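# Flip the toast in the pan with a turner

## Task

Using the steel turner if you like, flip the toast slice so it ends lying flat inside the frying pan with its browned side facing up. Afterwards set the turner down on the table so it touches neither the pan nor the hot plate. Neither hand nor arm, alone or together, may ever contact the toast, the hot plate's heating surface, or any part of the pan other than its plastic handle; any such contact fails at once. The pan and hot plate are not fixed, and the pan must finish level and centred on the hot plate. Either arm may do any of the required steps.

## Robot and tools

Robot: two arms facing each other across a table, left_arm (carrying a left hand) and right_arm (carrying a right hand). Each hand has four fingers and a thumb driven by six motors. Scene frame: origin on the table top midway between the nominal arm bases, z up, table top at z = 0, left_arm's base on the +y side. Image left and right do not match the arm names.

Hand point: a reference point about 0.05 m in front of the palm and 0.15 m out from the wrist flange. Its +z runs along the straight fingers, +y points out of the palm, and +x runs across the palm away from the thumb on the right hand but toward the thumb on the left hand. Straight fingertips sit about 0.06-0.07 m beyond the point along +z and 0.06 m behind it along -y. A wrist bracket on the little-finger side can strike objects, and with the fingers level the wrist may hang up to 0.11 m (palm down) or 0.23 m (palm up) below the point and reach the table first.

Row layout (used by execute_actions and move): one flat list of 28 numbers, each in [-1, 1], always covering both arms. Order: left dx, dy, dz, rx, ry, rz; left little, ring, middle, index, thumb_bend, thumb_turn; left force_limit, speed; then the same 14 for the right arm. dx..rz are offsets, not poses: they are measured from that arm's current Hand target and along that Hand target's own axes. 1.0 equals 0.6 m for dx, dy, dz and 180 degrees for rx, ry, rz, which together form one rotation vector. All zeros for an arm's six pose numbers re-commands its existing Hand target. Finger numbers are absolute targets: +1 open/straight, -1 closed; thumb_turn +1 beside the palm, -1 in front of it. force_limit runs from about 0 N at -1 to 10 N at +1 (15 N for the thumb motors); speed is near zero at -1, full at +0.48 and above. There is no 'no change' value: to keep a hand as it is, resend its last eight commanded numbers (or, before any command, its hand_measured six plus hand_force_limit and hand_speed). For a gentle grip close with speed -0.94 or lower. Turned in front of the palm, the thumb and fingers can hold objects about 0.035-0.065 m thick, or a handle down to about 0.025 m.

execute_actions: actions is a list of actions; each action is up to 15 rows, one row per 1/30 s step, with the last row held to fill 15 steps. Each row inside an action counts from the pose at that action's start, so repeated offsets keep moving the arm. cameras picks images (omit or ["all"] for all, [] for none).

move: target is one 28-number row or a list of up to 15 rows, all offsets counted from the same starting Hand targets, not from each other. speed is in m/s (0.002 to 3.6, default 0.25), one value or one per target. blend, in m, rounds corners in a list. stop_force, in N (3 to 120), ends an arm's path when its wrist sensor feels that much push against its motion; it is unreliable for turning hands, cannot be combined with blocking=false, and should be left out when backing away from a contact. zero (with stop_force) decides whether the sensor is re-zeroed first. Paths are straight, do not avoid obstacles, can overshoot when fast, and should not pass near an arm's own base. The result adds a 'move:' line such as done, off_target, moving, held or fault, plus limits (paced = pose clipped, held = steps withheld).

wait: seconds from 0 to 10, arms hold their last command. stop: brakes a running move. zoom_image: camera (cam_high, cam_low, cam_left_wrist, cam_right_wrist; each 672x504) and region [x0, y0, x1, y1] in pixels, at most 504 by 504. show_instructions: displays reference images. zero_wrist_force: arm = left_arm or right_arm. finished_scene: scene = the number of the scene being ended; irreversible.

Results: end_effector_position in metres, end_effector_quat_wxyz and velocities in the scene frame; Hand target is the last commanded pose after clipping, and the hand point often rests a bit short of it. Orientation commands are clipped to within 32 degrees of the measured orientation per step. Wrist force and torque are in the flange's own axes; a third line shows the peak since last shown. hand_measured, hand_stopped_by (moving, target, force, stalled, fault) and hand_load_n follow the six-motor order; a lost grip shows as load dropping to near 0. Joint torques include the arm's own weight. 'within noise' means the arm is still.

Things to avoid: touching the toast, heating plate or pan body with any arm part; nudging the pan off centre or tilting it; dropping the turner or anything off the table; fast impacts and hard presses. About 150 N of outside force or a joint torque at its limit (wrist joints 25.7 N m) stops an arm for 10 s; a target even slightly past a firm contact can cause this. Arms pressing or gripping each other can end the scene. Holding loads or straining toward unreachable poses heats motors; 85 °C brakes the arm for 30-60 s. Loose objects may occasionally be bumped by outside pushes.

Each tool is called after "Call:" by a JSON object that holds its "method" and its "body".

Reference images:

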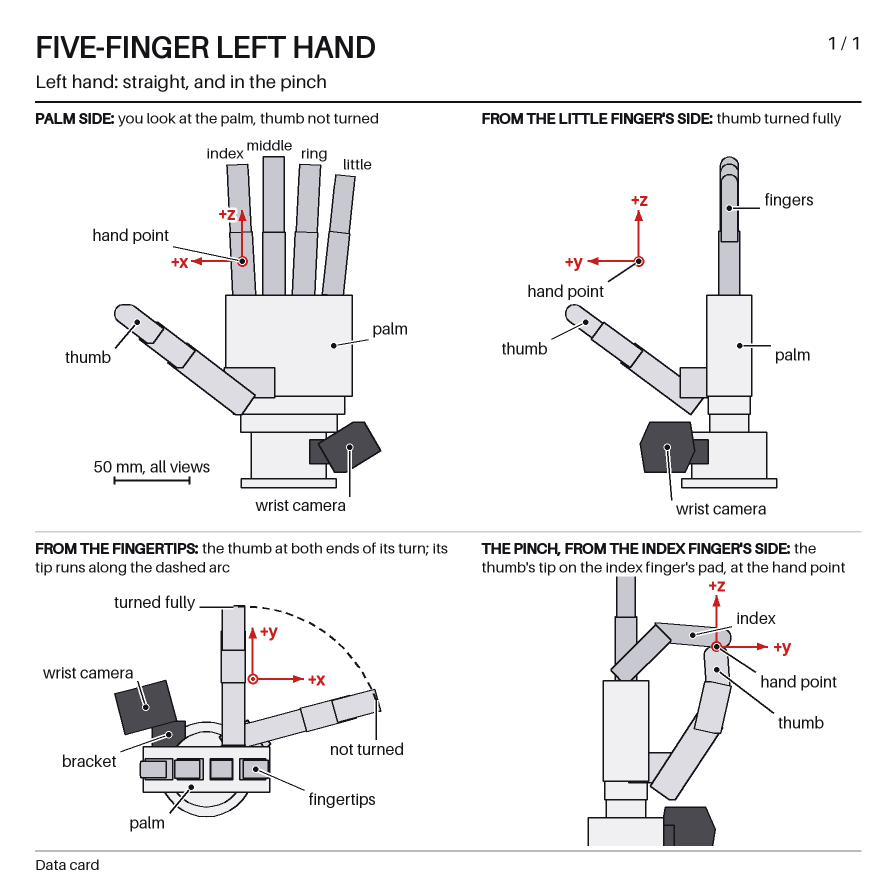

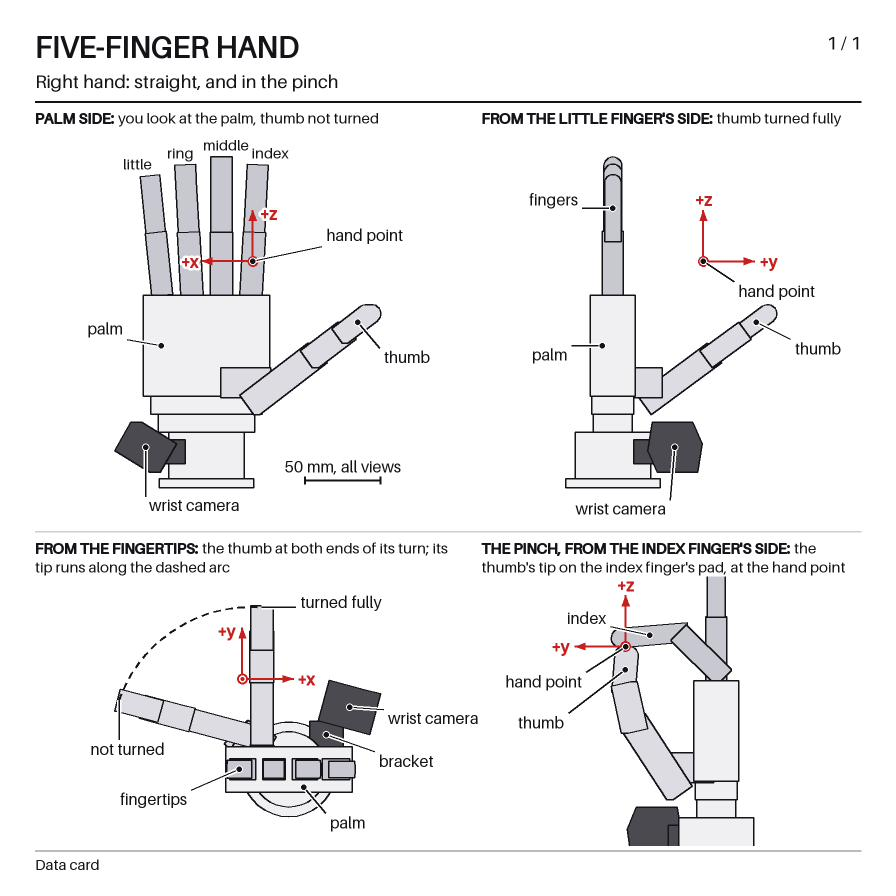

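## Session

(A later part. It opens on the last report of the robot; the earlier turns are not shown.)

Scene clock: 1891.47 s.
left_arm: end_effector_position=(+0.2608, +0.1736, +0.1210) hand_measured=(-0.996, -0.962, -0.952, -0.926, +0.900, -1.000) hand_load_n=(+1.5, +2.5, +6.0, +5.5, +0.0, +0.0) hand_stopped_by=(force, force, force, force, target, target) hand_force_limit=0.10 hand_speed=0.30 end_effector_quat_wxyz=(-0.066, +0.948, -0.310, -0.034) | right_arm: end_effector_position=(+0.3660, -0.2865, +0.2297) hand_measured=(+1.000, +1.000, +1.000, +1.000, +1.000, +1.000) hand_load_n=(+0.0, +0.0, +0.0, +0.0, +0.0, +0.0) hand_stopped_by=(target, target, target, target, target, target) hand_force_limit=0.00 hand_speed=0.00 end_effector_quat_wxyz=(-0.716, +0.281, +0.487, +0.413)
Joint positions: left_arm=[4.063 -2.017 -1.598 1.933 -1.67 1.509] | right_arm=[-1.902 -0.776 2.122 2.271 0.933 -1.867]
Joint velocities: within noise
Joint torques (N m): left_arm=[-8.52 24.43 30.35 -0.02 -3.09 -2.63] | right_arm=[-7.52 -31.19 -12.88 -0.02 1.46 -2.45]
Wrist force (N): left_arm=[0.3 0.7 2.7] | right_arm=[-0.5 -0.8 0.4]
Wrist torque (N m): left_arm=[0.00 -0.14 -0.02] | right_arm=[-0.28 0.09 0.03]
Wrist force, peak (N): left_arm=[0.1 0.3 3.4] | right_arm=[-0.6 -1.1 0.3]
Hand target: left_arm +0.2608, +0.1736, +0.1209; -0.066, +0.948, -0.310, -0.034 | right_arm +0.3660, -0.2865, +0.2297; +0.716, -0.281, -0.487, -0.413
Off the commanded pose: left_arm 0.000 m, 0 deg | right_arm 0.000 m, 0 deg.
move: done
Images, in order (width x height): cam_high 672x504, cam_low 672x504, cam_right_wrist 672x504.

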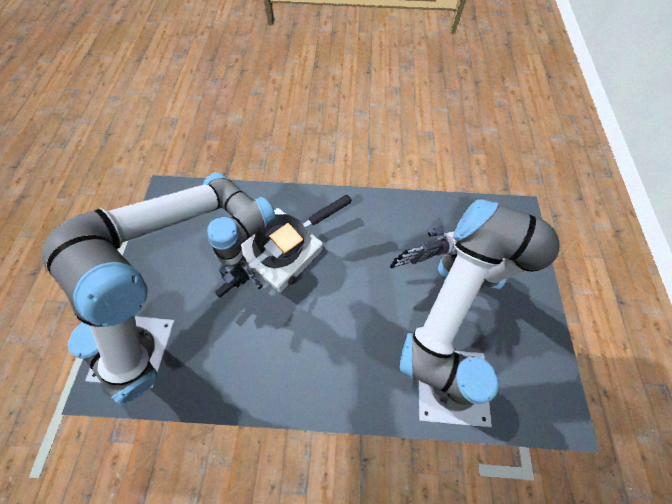

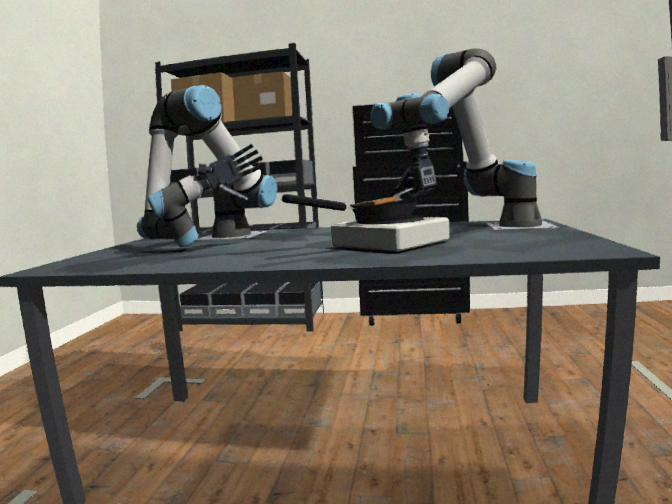

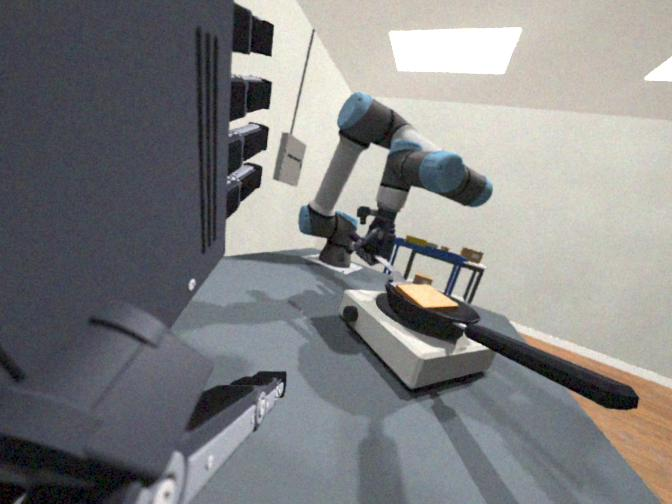

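Call:
{"method": "move", "body": {"target": [0,0,0.01,0.0333,0,0,-1,-1,-1,-1,0.9,-1,0.1,0.3,0,0,0,0,0,0,1,1,1,1,1,1,0,0], "speed": 0.05}}

Call:
{"method": "zoom_image", "body": {"camera": "cam_high", "region": [220, 180, 330, 290]}}

Call:
{"method": "zoom_image", "body": {"camera": "cam_low", "region": [330, 130, 470, 260]}}

Call:
{"method": "zoom_image", "body": {"camera": "cam_right_wrist", "region": [355, 200, 495, 340]}}

Scene clock: 1904.93 s.
left_arm: end_effector_position=(+0.2607, +0.1745, +0.1150) hand_measured=(-0.996, -0.962, -0.952, -0.926, +0.900, -1.000) hand_load_n=(+3.5, +3.5, +5.0, +4.0, +0.0, +0.0) hand_stopped_by=(force, force, force, force, target, target) hand_force_limit=0.10 hand_speed=0.30 end_effector_quat_wxyz=(-0.116, +0.943, -0.311, -0.018) | right_arm: end_effector_position=(+0.3660, -0.2865, +0.2297) hand_measured=(+1.000, +1.000, +1.000, +1.000, +1.000, +1.000) hand_load_n=(+0.0, +0.0, +0.0, +0.0, +0.0, +0.5) hand_stopped_by=(target, target, target, target, target, target) hand_force_limit=0.00 hand_speed=0.00 end_effector_quat_wxyz=(-0.716, +0.281, +0.487, +0.413)
Joint positions: left_arm=[4.003 -2.044 -1.574 1.917 -1.767 1.447] | right_arm=[-1.902 -0.776 2.122 2.271 0.933 -1.867]
Joint velocities: within noise
Joint torques (N m): left_arm=[-10.47 24.98 28.4 -5.54 -2.45 -2.38] | right_arm=[-7.84 -31.39 -12.4 0.05 1.31 -2.5]
Wrist force (N): left_arm=[2.2 -1.8 -0.4] | right_arm=[-0.5 -0.8 0.1]
Wrist torque (N m): left_arm=[-0.04 0.20 -0.28] | right_arm=[-0.25 0.11 0.03]
Wrist force, peak (N): left_arm=[-0.1 0.7 3.3] | right_arm=[-0.7 -1.0 0.3]
Hand target: left_arm +0.2607, +0.1745, +0.1150; -0.116, +0.943, -0.311, -0.017 | right_arm +0.3660, -0.2865, +0.2297; +0.716, -0.281, -0.487, -0.413
Off the commanded pose: left_arm 0.000 m, 0 deg | right_arm 0.000 m, 0 deg.
move: done

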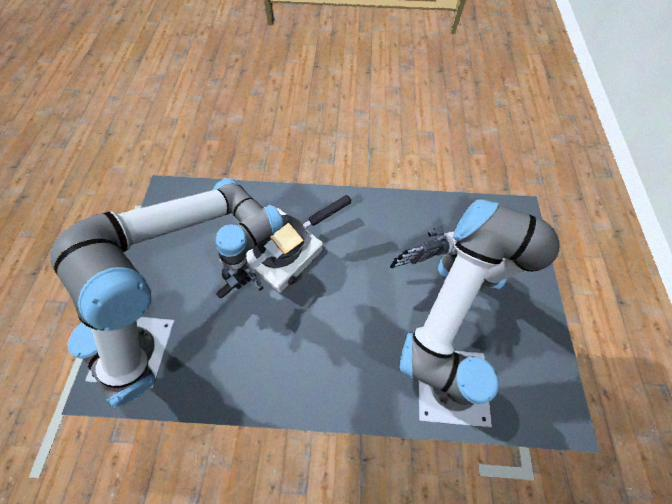

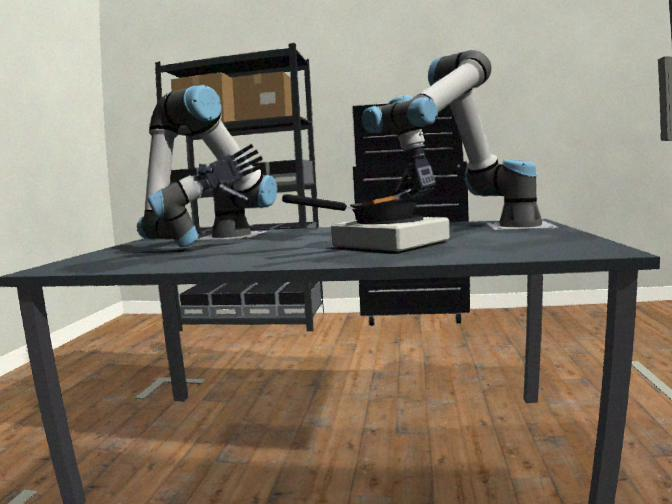

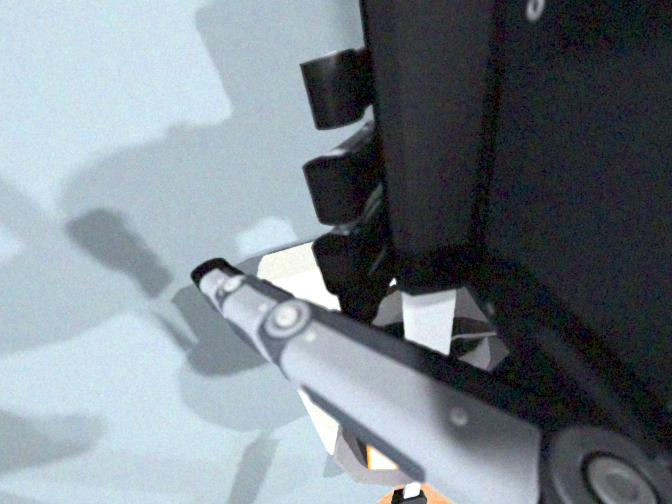

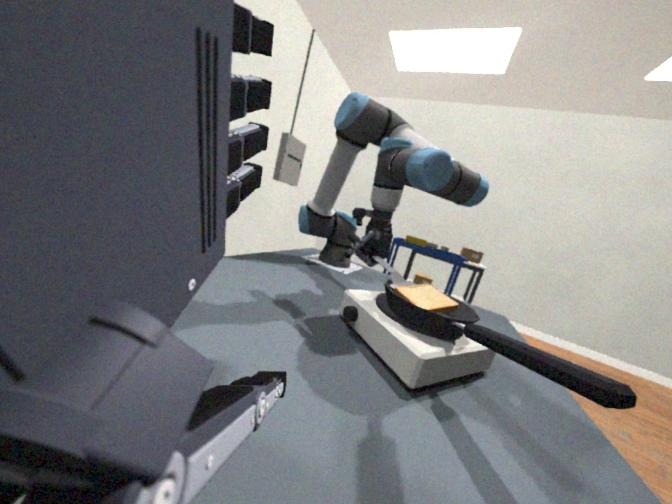

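Scaled by 4.582.

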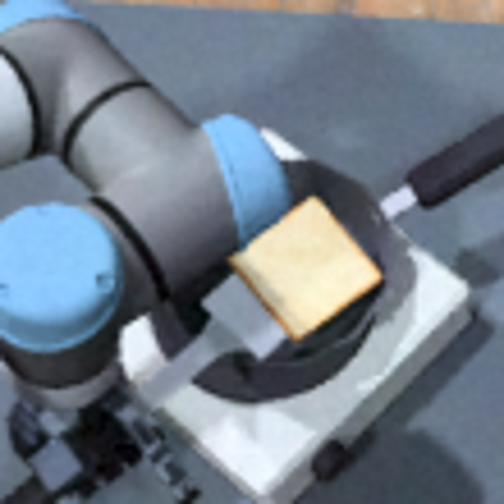

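Scaled by 3.600.

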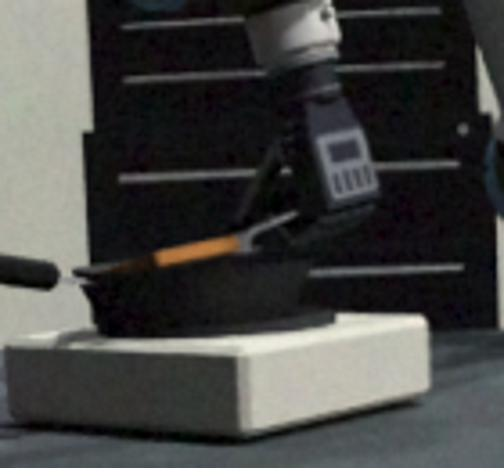

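Scaled by 3.600.

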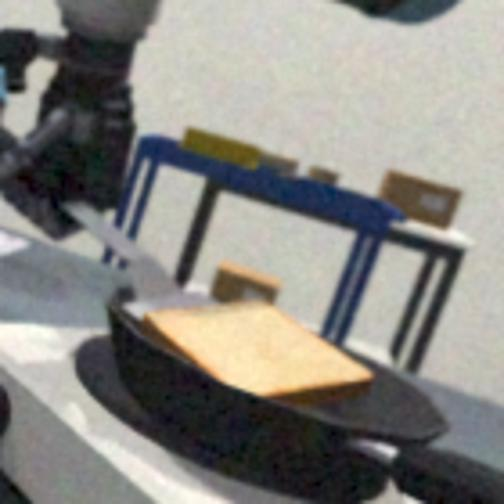

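Call:
{"method": "move", "body": {"target": [-0.0004,-0.004,-0.0006,0.05,-0.01,0.003,-1,-1,-1,-1,0.9,-1,0.1,0.3,0,0,0,0,0,0,1,1,1,1,1,1,0,0], "speed": 0.05}}

Call:
{"method": "zoom_image", "body": {"camera": "cam_high", "region": [220, 180, 330, 290]}}

Call:
{"method": "zoom_image", "body": {"camera": "cam_right_wrist", "region": [355, 200, 495, 340]}}

Scene clock: 1918.57 s.
left_arm: end_effector_position=(+0.2619, +0.1764, +0.1159) hand_measured=(-0.996, -0.962, -0.952, -0.926, +0.900, -1.000) hand_load_n=(+4.5, +3.5, +5.0, +3.0, +0.0, +0.0) hand_stopped_by=(force, force, force, force, target, target) hand_force_limit=0.10 hand_speed=0.30 end_effector_quat_wxyz=(-0.194, +0.929, -0.314, -0.008) | right_arm: end_effector_position=(+0.3660, -0.2865, +0.2297) hand_measured=(+1.000, +1.000, +1.000, +1.000, +1.000, +1.000) hand_load_n=(+0.0, +0.0, +0.0, +0.0, +0.0, +0.0) hand_stopped_by=(target, target, target, target, target, target) hand_force_limit=0.00 hand_speed=0.00 end_effector_quat_wxyz=(-0.716, +0.281, +0.487, +0.413)
Joint positions: left_arm=[3.924 -2.102 -1.507 1.828 -1.903 1.36] | right_arm=[-1.902 -0.776 2.122 2.271 0.933 -1.867]
Joint velocities: within noise
Joint torques (N m): left_arm=[-10.47 25.51 25.6 -5.79 -2.64 -2.36] | right_arm=[-8.04 -31.17 -12.36 -0.04 1.43 -2.39]
Wrist force (N): left_arm=[2.7 -1.8 -0.4] | right_arm=[-0.5 -0.6 0.3]
Wrist torque (N m): left_arm=[-0.08 0.29 -0.27] | right_arm=[-0.25 0.10 0.04]
Wrist force, peak (N): left_arm=[2.8 -2.4 -0.8] | right_arm=[-0.9 -1.0 0.1]
Hand target: left_arm +0.2619, +0.1764, +0.1159; -0.194, +0.929, -0.314, -0.008 | right_arm +0.3660, -0.2865, +0.2297; +0.716, -0.281, -0.487, -0.413
Off the commanded pose: left_arm 0.000 m, 0 deg | right_arm 0.000 m, 0 deg.
move: done

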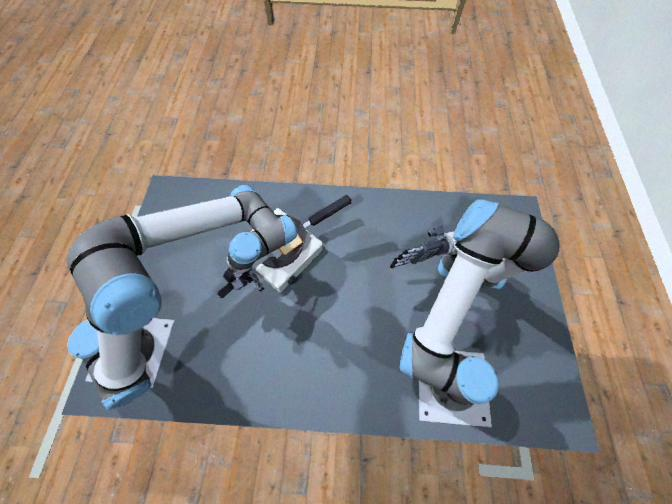

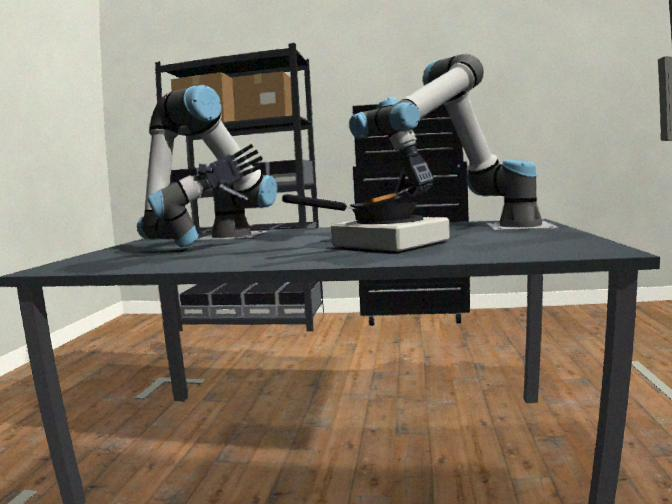

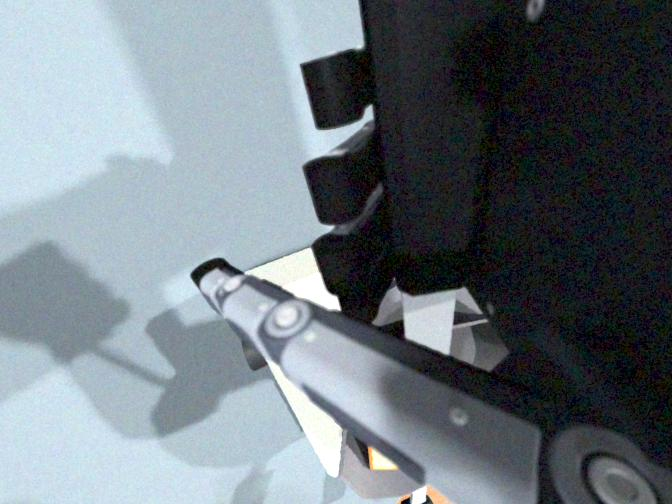

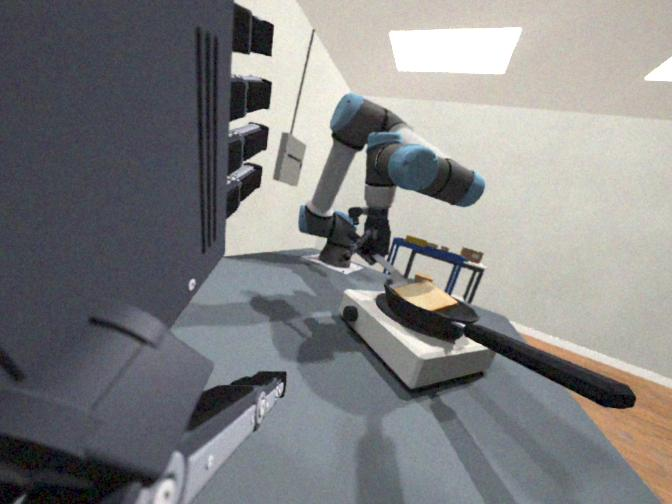

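Scaled by 4.582.

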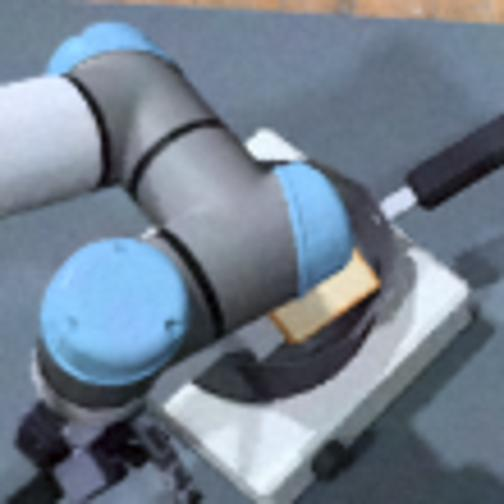

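Scaled by 3.600.

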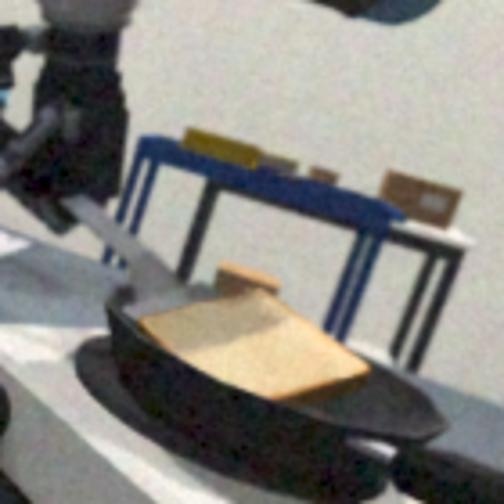

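Call:
{"method": "move", "body": {"target": [-0.0004,-0.004,-0.0006,0.05,-0.01,0.003,-1,-1,-1,-1,0.9,-1,0.1,0.3,0,0,0,0,0,0,1,1,1,1,1,1,0,0], "speed": 0.05}}

Call:
{"method": "zoom_image", "body": {"camera": "cam_low", "region": [330, 130, 470, 260]}}

Call:
{"method": "zoom_image", "body": {"camera": "cam_right_wrist", "region": [355, 200, 495, 340]}}

Scene clock: 1929.90 s.
left_arm: end_effector_position=(+0.2631, +0.1781, +0.1171) hand_measured=(-0.996, -0.962, -0.952, -0.926, +0.900, -1.000) hand_load_n=(+4.5, +4.0, +5.0, +3.0, -0.5, +0.0) hand_stopped_by=(force, force, force, force, target, target) hand_force_limit=0.10 hand_speed=0.30 end_effector_quat_wxyz=(-0.271, +0.909, -0.315, +0.001) | right_arm: end_effector_position=(+0.3660, -0.2865, +0.2297) hand_measured=(+1.000, +1.000, +1.000, +1.000, +1.000, +1.000) hand_load_n=(+0.0, +0.0, +0.0, +0.0, +0.0, +0.0) hand_stopped_by=(target, target, target, target, target, target) hand_force_limit=0.00 hand_speed=0.00 end_effector_quat_wxyz=(-0.716, +0.281, +0.487, +0.413)
Joint positions: left_arm=[3.851 -2.169 -1.447 1.729 -2.028 1.264] | right_arm=[-1.902 -0.776 2.122 2.271 0.933 -1.867]
Joint velocities: within noise
Joint torques (N m): left_arm=[-9.7 28.53 26.92 -6.03 -2.6 -2.29] | right_arm=[-9.15 -31.82 -12.28 -0.04 1.33 -2.48]
Wrist force (N): left_arm=[2.9 -2.3 0.4] | right_arm=[-0.4 -0.7 0.2]
Wrist torque (N m): left_arm=[-0.20 0.28 -0.31] | right_arm=[-0.25 0.08 0.05]
Wrist force, peak (N): left_arm=[2.9 -2.8 0.5] | right_arm=[-0.8 -1.1 0.2]
Hand target: left_arm +0.2631, +0.1781, +0.1171; -0.272, +0.909, -0.315, +0.001 | right_arm +0.3660, -0.2865, +0.2297; +0.716, -0.281, -0.487, -0.413
Off the commanded pose: left_arm 0.000 m, 0 deg | right_arm 0.000 m, 0 deg.
move: done

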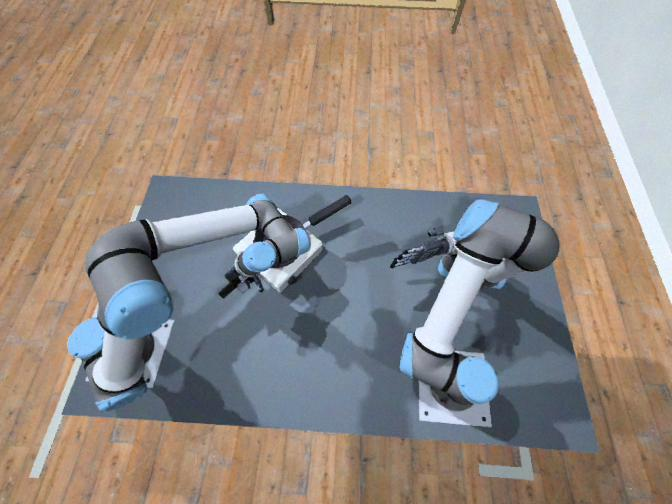

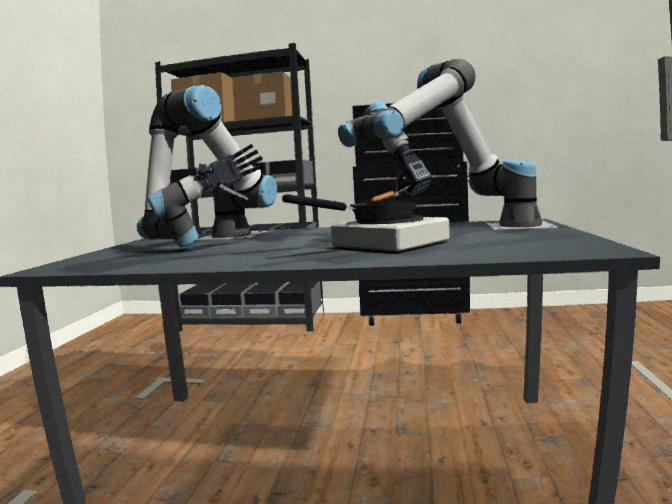

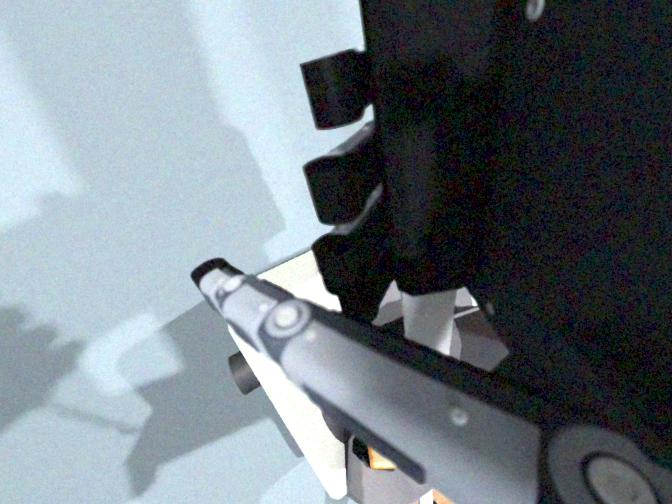

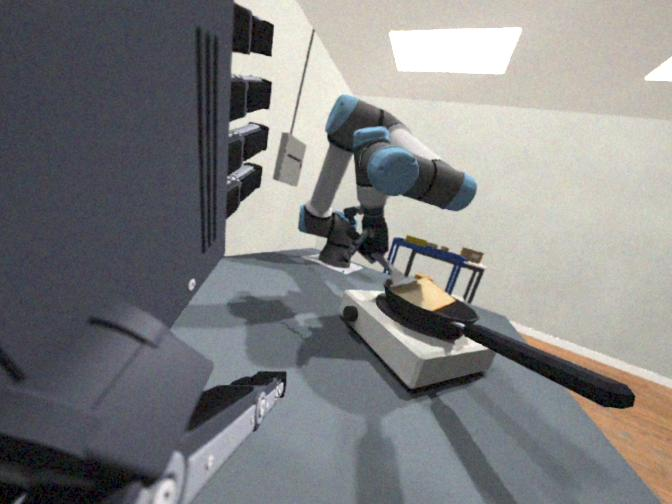

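Scaled by 3.600.

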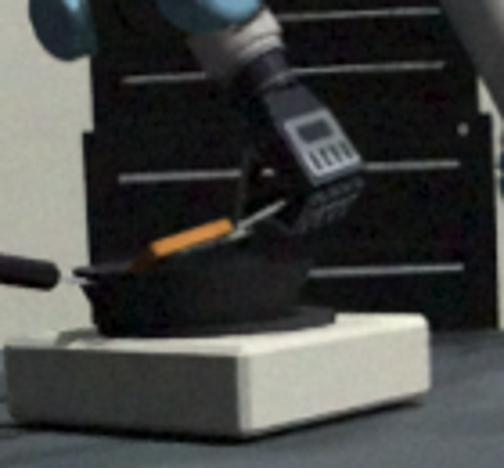

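Scaled by 3.600.

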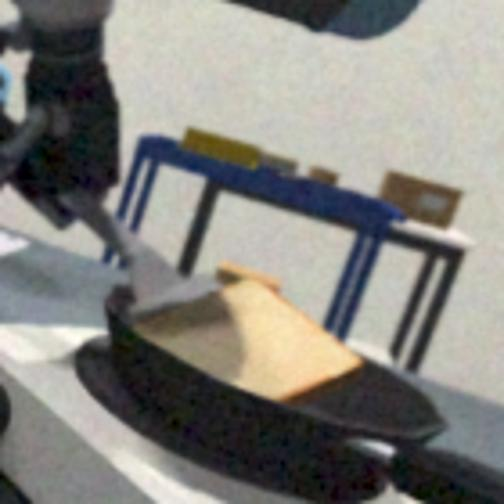

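Call:
{"method": "move", "body": {"target": [-0.0003,-0.0168,-0.0032,0.0556,-0.0115,0.008,-1,-1,-1,-1,0.9,-1,0.1,0.3,0,0,0,0,0,0,1,1,1,1,1,1,0,0], "speed": 0.05}}

Call:
{"method": "zoom_image", "body": {"camera": "cam_low", "region": [330, 130, 470, 260]}}

Call:
{"method": "zoom_image", "body": {"camera": "cam_right_wrist", "region": [355, 200, 495, 340]}}

Scene clock: 1936.50 s.
left_arm: end_effector_position=(+0.2684, +0.1839, +0.1237) hand_measured=(-0.996, -0.962, -0.952, -0.926, +0.900, -1.000) hand_load_n=(+2.5, +3.5, +6.0, +4.5, +0.0, +0.0) hand_stopped_by=(force, force, force, force, target, target) hand_force_limit=0.10 hand_speed=0.30 end_effector_quat_wxyz=(-0.355, +0.878, -0.320, +0.008) | right_arm: end_effector_position=(+0.3660, -0.2865, +0.2297) hand_measured=(+1.000, +1.000, +1.000, +1.000, +1.000, +1.000) hand_load_n=(+0.0, +0.0, +0.0, +0.0, +0.0, +0.0) hand_stopped_by=(target, target, target, target, target, target) hand_force_limit=0.00 hand_speed=0.00 end_effector_quat_wxyz=(-0.716, +0.281, +0.487, +0.413)
Joint positions: left_arm=[3.792 -2.239 -1.394 1.605 -2.158 1.171] | right_arm=[-1.902 -0.776 2.122 2.271 0.933 -1.867]
Joint velocities: within noise
Joint torques (N m): left_arm=[-9.12 31.81 28.78 -5.36 -3.83 -2.72] | right_arm=[-9.1 -31.83 -11.8 -0.1 1.35 -2.39]
Wrist force (N): left_arm=[-0.4 0.9 2.9] | right_arm=[-0.9 -0.8 0.0]
Wrist torque (N m): left_arm=[-0.23 0.06 0.06] | right_arm=[-0.25 0.16 0.01]
Wrist force, peak (N): left_arm=[3.1 -2.8 0.5] | right_arm=[-0.8 -1.0 0.5]
Hand target: left_arm +0.2684, +0.1839, +0.1237; -0.355, +0.878, -0.320, +0.008 | right_arm +0.3660, -0.2865, +0.2297; +0.716, -0.281, -0.487, -0.413
Off the commanded pose: left_arm 0.000 m, 0 deg | right_arm 0.000 m, 0 deg.
move: done

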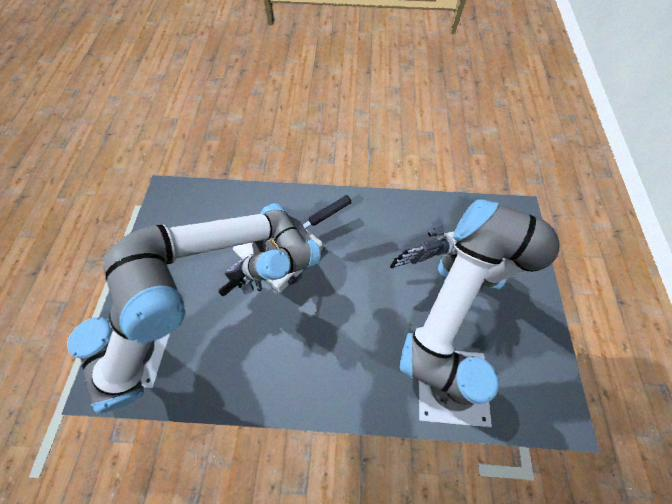

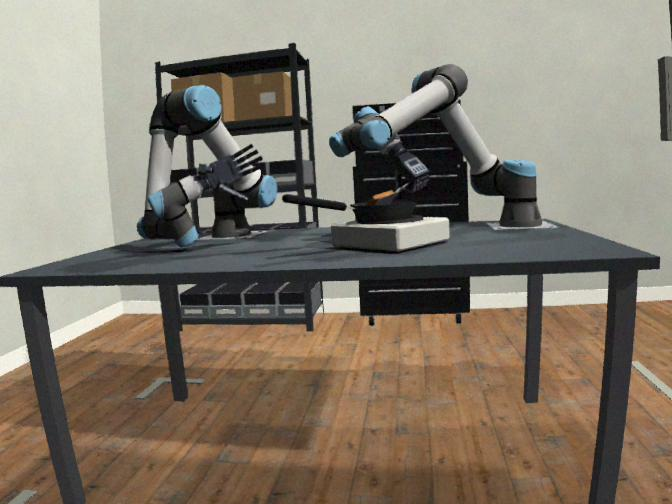

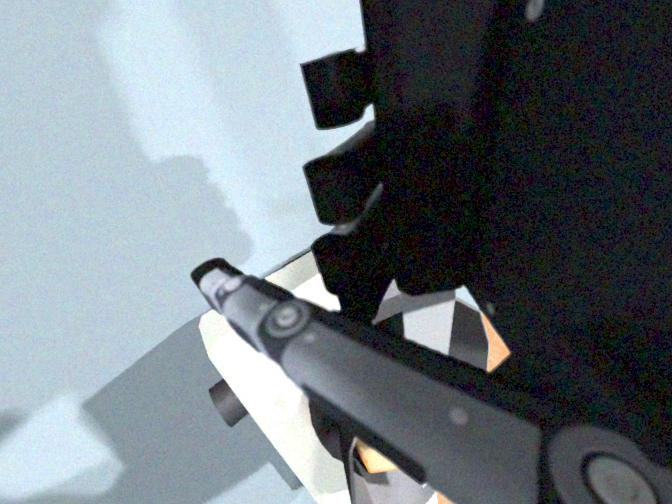

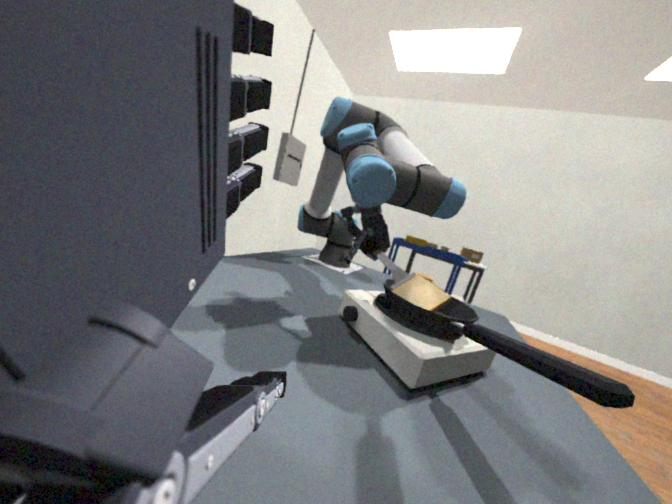

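Scaled by 3.600.

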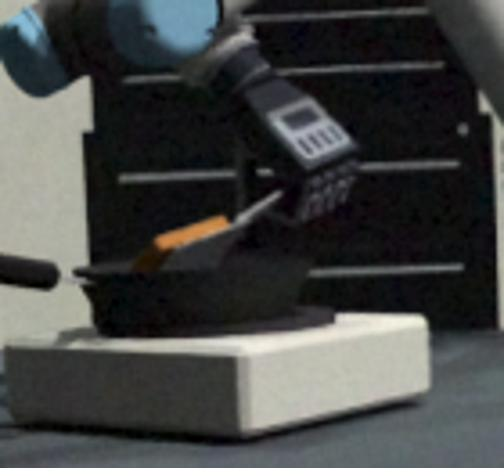

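Scaled by 3.600.

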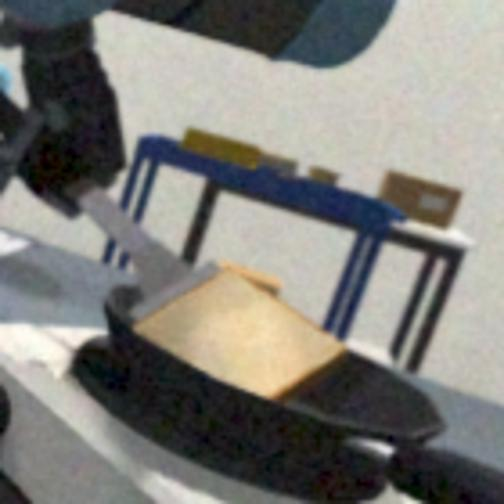

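Call:
{"method": "move", "body": {"target": [-0.0098,0.0014,0.0017,0,0,0,-1,-1,-1,-1,0.9,-1,0.1,0.3,0,0,0,0,0,0,1,1,1,1,1,1,0,0], "speed": 0.04}}

Call:
{"method": "zoom_image", "body": {"camera": "cam_right_wrist", "region": [355, 200, 495, 340]}}

Scene clock: 1946.20 s.
left_arm: end_effector_position=(+0.2635, +0.1874, +0.1237) hand_measured=(-0.996, -0.962, -0.952, -0.926, +0.900, -1.000) hand_load_n=(+2.5, +3.0, +6.0, +4.5, +0.0, +0.0) hand_stopped_by=(force, force, force, force, target, target) hand_force_limit=0.10 hand_speed=0.30 end_effector_quat_wxyz=(-0.355, +0.878, -0.320, +0.008) | right_arm: end_effector_position=(+0.3660, -0.2865, +0.2297) hand_measured=(+1.000, +1.000, +1.000, +1.000, +1.000, +1.000) hand_load_n=(+0.0, +0.0, +0.0, +0.0, +0.0, +0.0) hand_stopped_by=(target, target, target, target, target, target) hand_force_limit=0.00 hand_speed=0.00 end_effector_quat_wxyz=(-0.716, +0.281, +0.487, +0.413)
Joint positions: left_arm=[3.788 -2.228 -1.413 1.612 -2.156 1.167] | right_arm=[-1.902 -0.776 2.122 2.271 0.933 -1.867]
Joint velocities: within noise
Joint torques (N m): left_arm=[-9.22 45.28 2.78 -0.4 1.95 -2.63] | right_arm=[-9.66 -31.82 -11.72 -0.15 1.31 -2.42]
Wrist force (N): left_arm=[0.3 0.6 2.4] | right_arm=[-0.6 -0.9 0.1]
Wrist torque (N m): left_arm=[-0.20 0.05 0.03] | right_arm=[-0.26 0.12 0.03]
Wrist force, peak (N): left_arm=[-0.3 1.3 3.1] | right_arm=[-0.9 -1.0 0.3]
Hand target: left_arm +0.2635, +0.1874, +0.1237; -0.355, +0.878, -0.320, +0.008 | right_arm +0.3660, -0.2865, +0.2297; +0.716, -0.281, -0.487, -0.413
Off the commanded pose: left_arm 0.000 m, 0 deg | right_arm 0.000 m, 0 deg.
move: done

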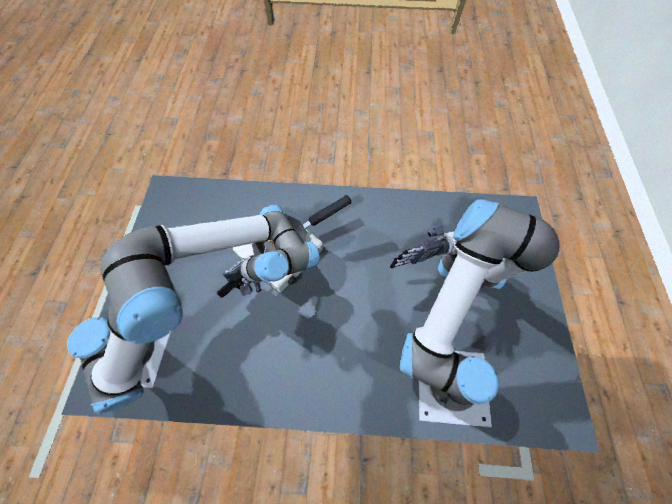

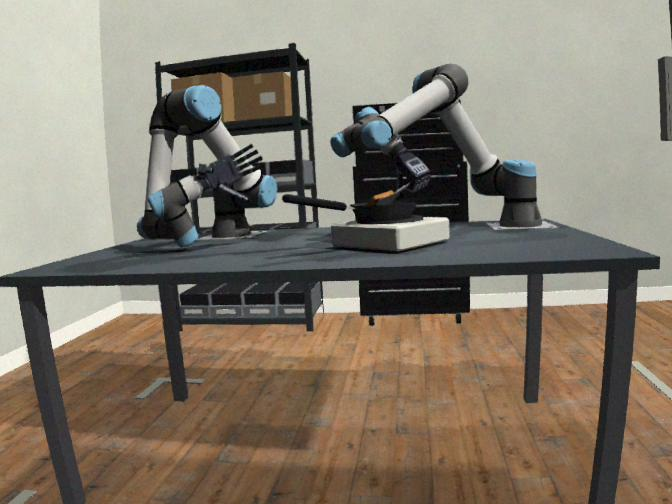

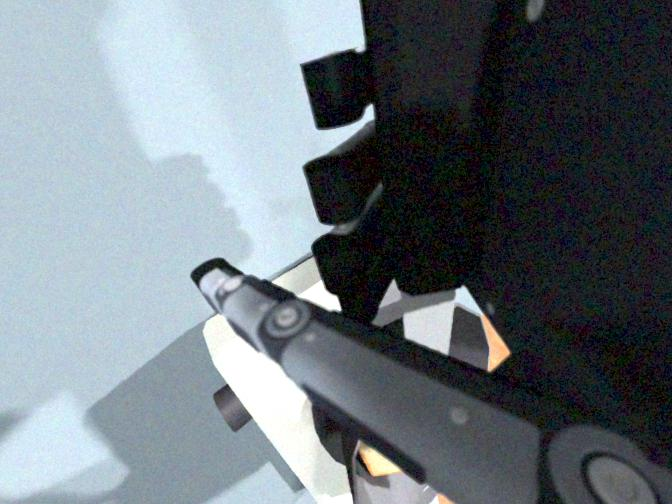

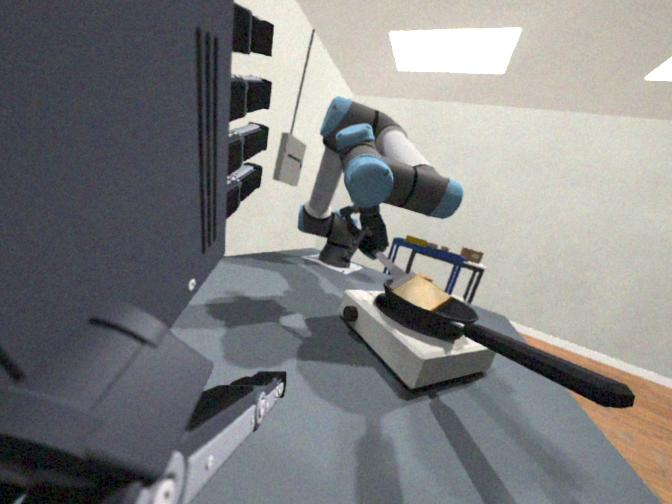

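Scaled by 3.600.

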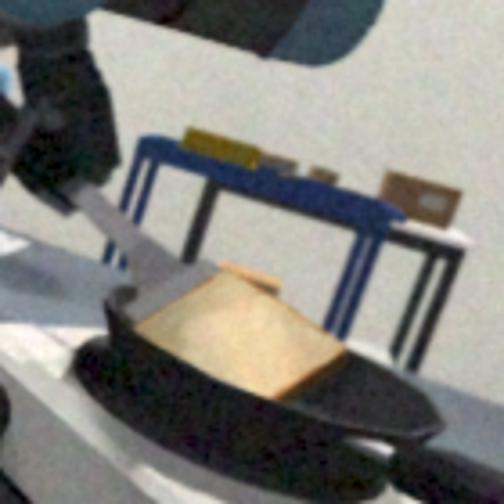

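Call:
{"method": "move", "body": {"target": [-0.0003,-0.0168,-0.0032,0.0556,-0.0115,0.010,-1,-1,-1,-1,0.9,-1,0.1,0.3,0,0,0,0,0,0,1,1,1,1,1,1,0,0], "speed": 0.05}}

Call:
{"method": "zoom_image", "body": {"camera": "cam_low", "region": [330, 130, 470, 260]}}

Call:
{"method": "zoom_image", "body": {"camera": "cam_right_wrist", "region": [355, 200, 495, 340]}}

Scene clock: 1956.07 s.
left_arm: end_effector_position=(+0.2685, +0.1918, +0.1315) hand_measured=(-0.996, -0.962, -0.952, -0.926, +0.900, -1.000) hand_load_n=(+2.5, +3.5, +6.0, +4.5, +0.0, +0.0) hand_stopped_by=(force, force, force, force, target, target) hand_force_limit=0.10 hand_speed=0.30 end_effector_quat_wxyz=(-0.436, +0.839, -0.326, +0.015) | right_arm: end_effector_position=(+0.3660, -0.2865, +0.2297) hand_measured=(+1.000, +1.000, +1.000, +1.000, +1.000, +1.000) hand_load_n=(+0.0, +0.0, +0.0, +0.0, +0.0, +0.0) hand_stopped_by=(target, target, target, target, target, target) hand_force_limit=0.00 hand_speed=0.00 end_effector_quat_wxyz=(-0.716, +0.281, +0.487, +0.413)
Joint positions: left_arm=[3.737 -2.298 -1.378 1.477 -2.27 1.061] | right_arm=[-1.902 -0.776 2.122 2.271 0.933 -1.867]
Joint velocities: within noise
Joint torques (N m): left_arm=[-8.5 32.6 28.52 -5.44 -4.08 -3.12] | right_arm=[-9.62 -32.47 -10.92 -0.08 1.35 -2.39]
Wrist force (N): left_arm=[-0.2 0.9 2.6] | right_arm=[-0.8 -0.8 0.2]
Wrist torque (N m): left_arm=[-0.31 0.06 0.06] | right_arm=[-0.25 0.16 0.01]
Wrist force, peak (N): left_arm=[1.1 0.3 3.1] | right_arm=[-0.7 -1.0 0.2]
Hand target: left_arm +0.2685, +0.1918, +0.1315; -0.436, +0.839, -0.326, +0.015 | right_arm +0.3660, -0.2865, +0.2297; +0.716, -0.281, -0.487, -0.413
Off the commanded pose: left_arm 0.000 m, 0 deg | right_arm 0.000 m, 0 deg.
move: done

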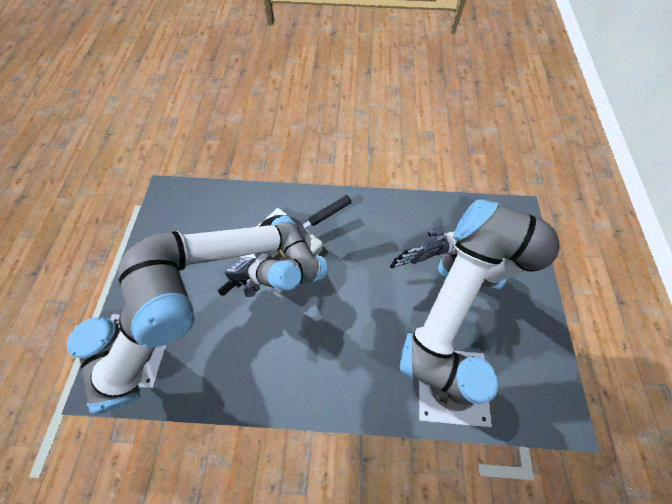

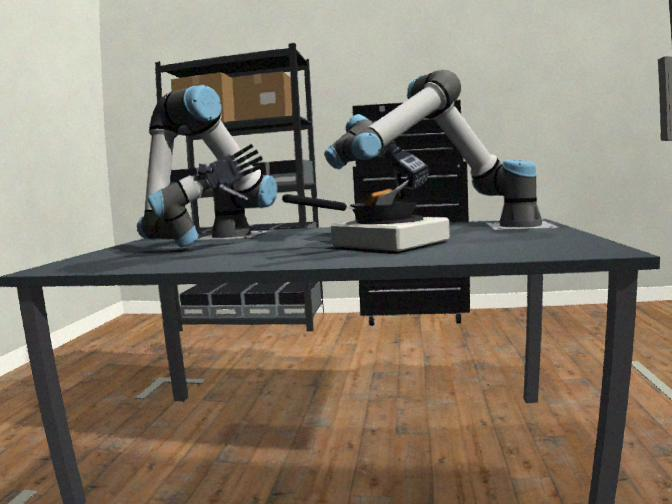

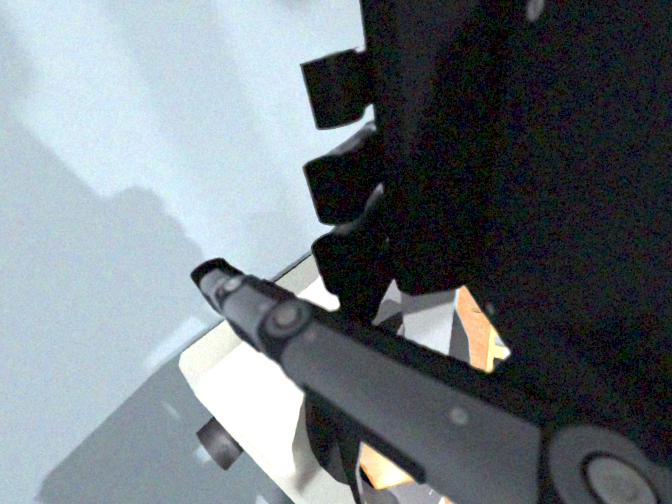

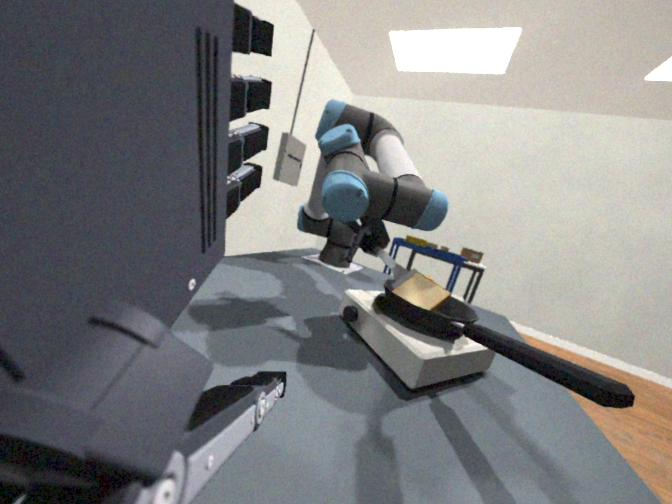

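Scaled by 3.600.

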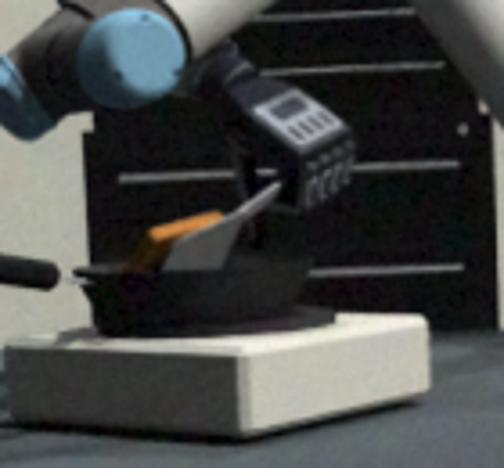

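Scaled by 3.600.

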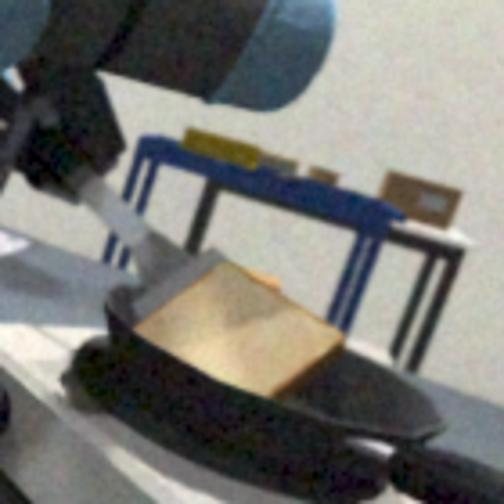

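Call:
{"method": "zoom_image", "body": {"camera": "cam_right_wrist", "region": [380, 265, 460, 325]}}

Call:
{"method": "zoom_image", "body": {"camera": "cam_low", "region": [345, 170, 425, 230]}}

Scaled by 6.300.

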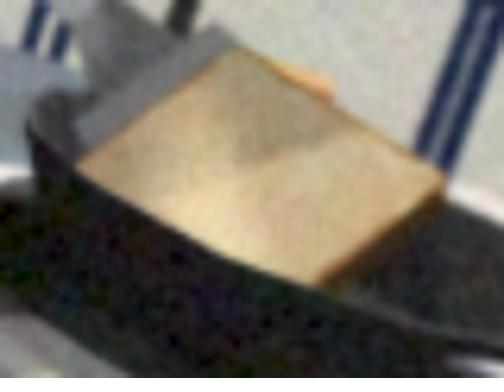

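Scaled by 6.300.

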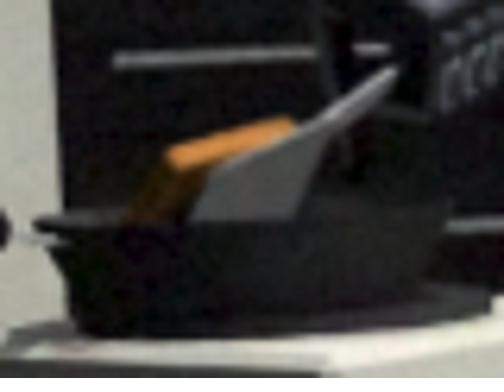

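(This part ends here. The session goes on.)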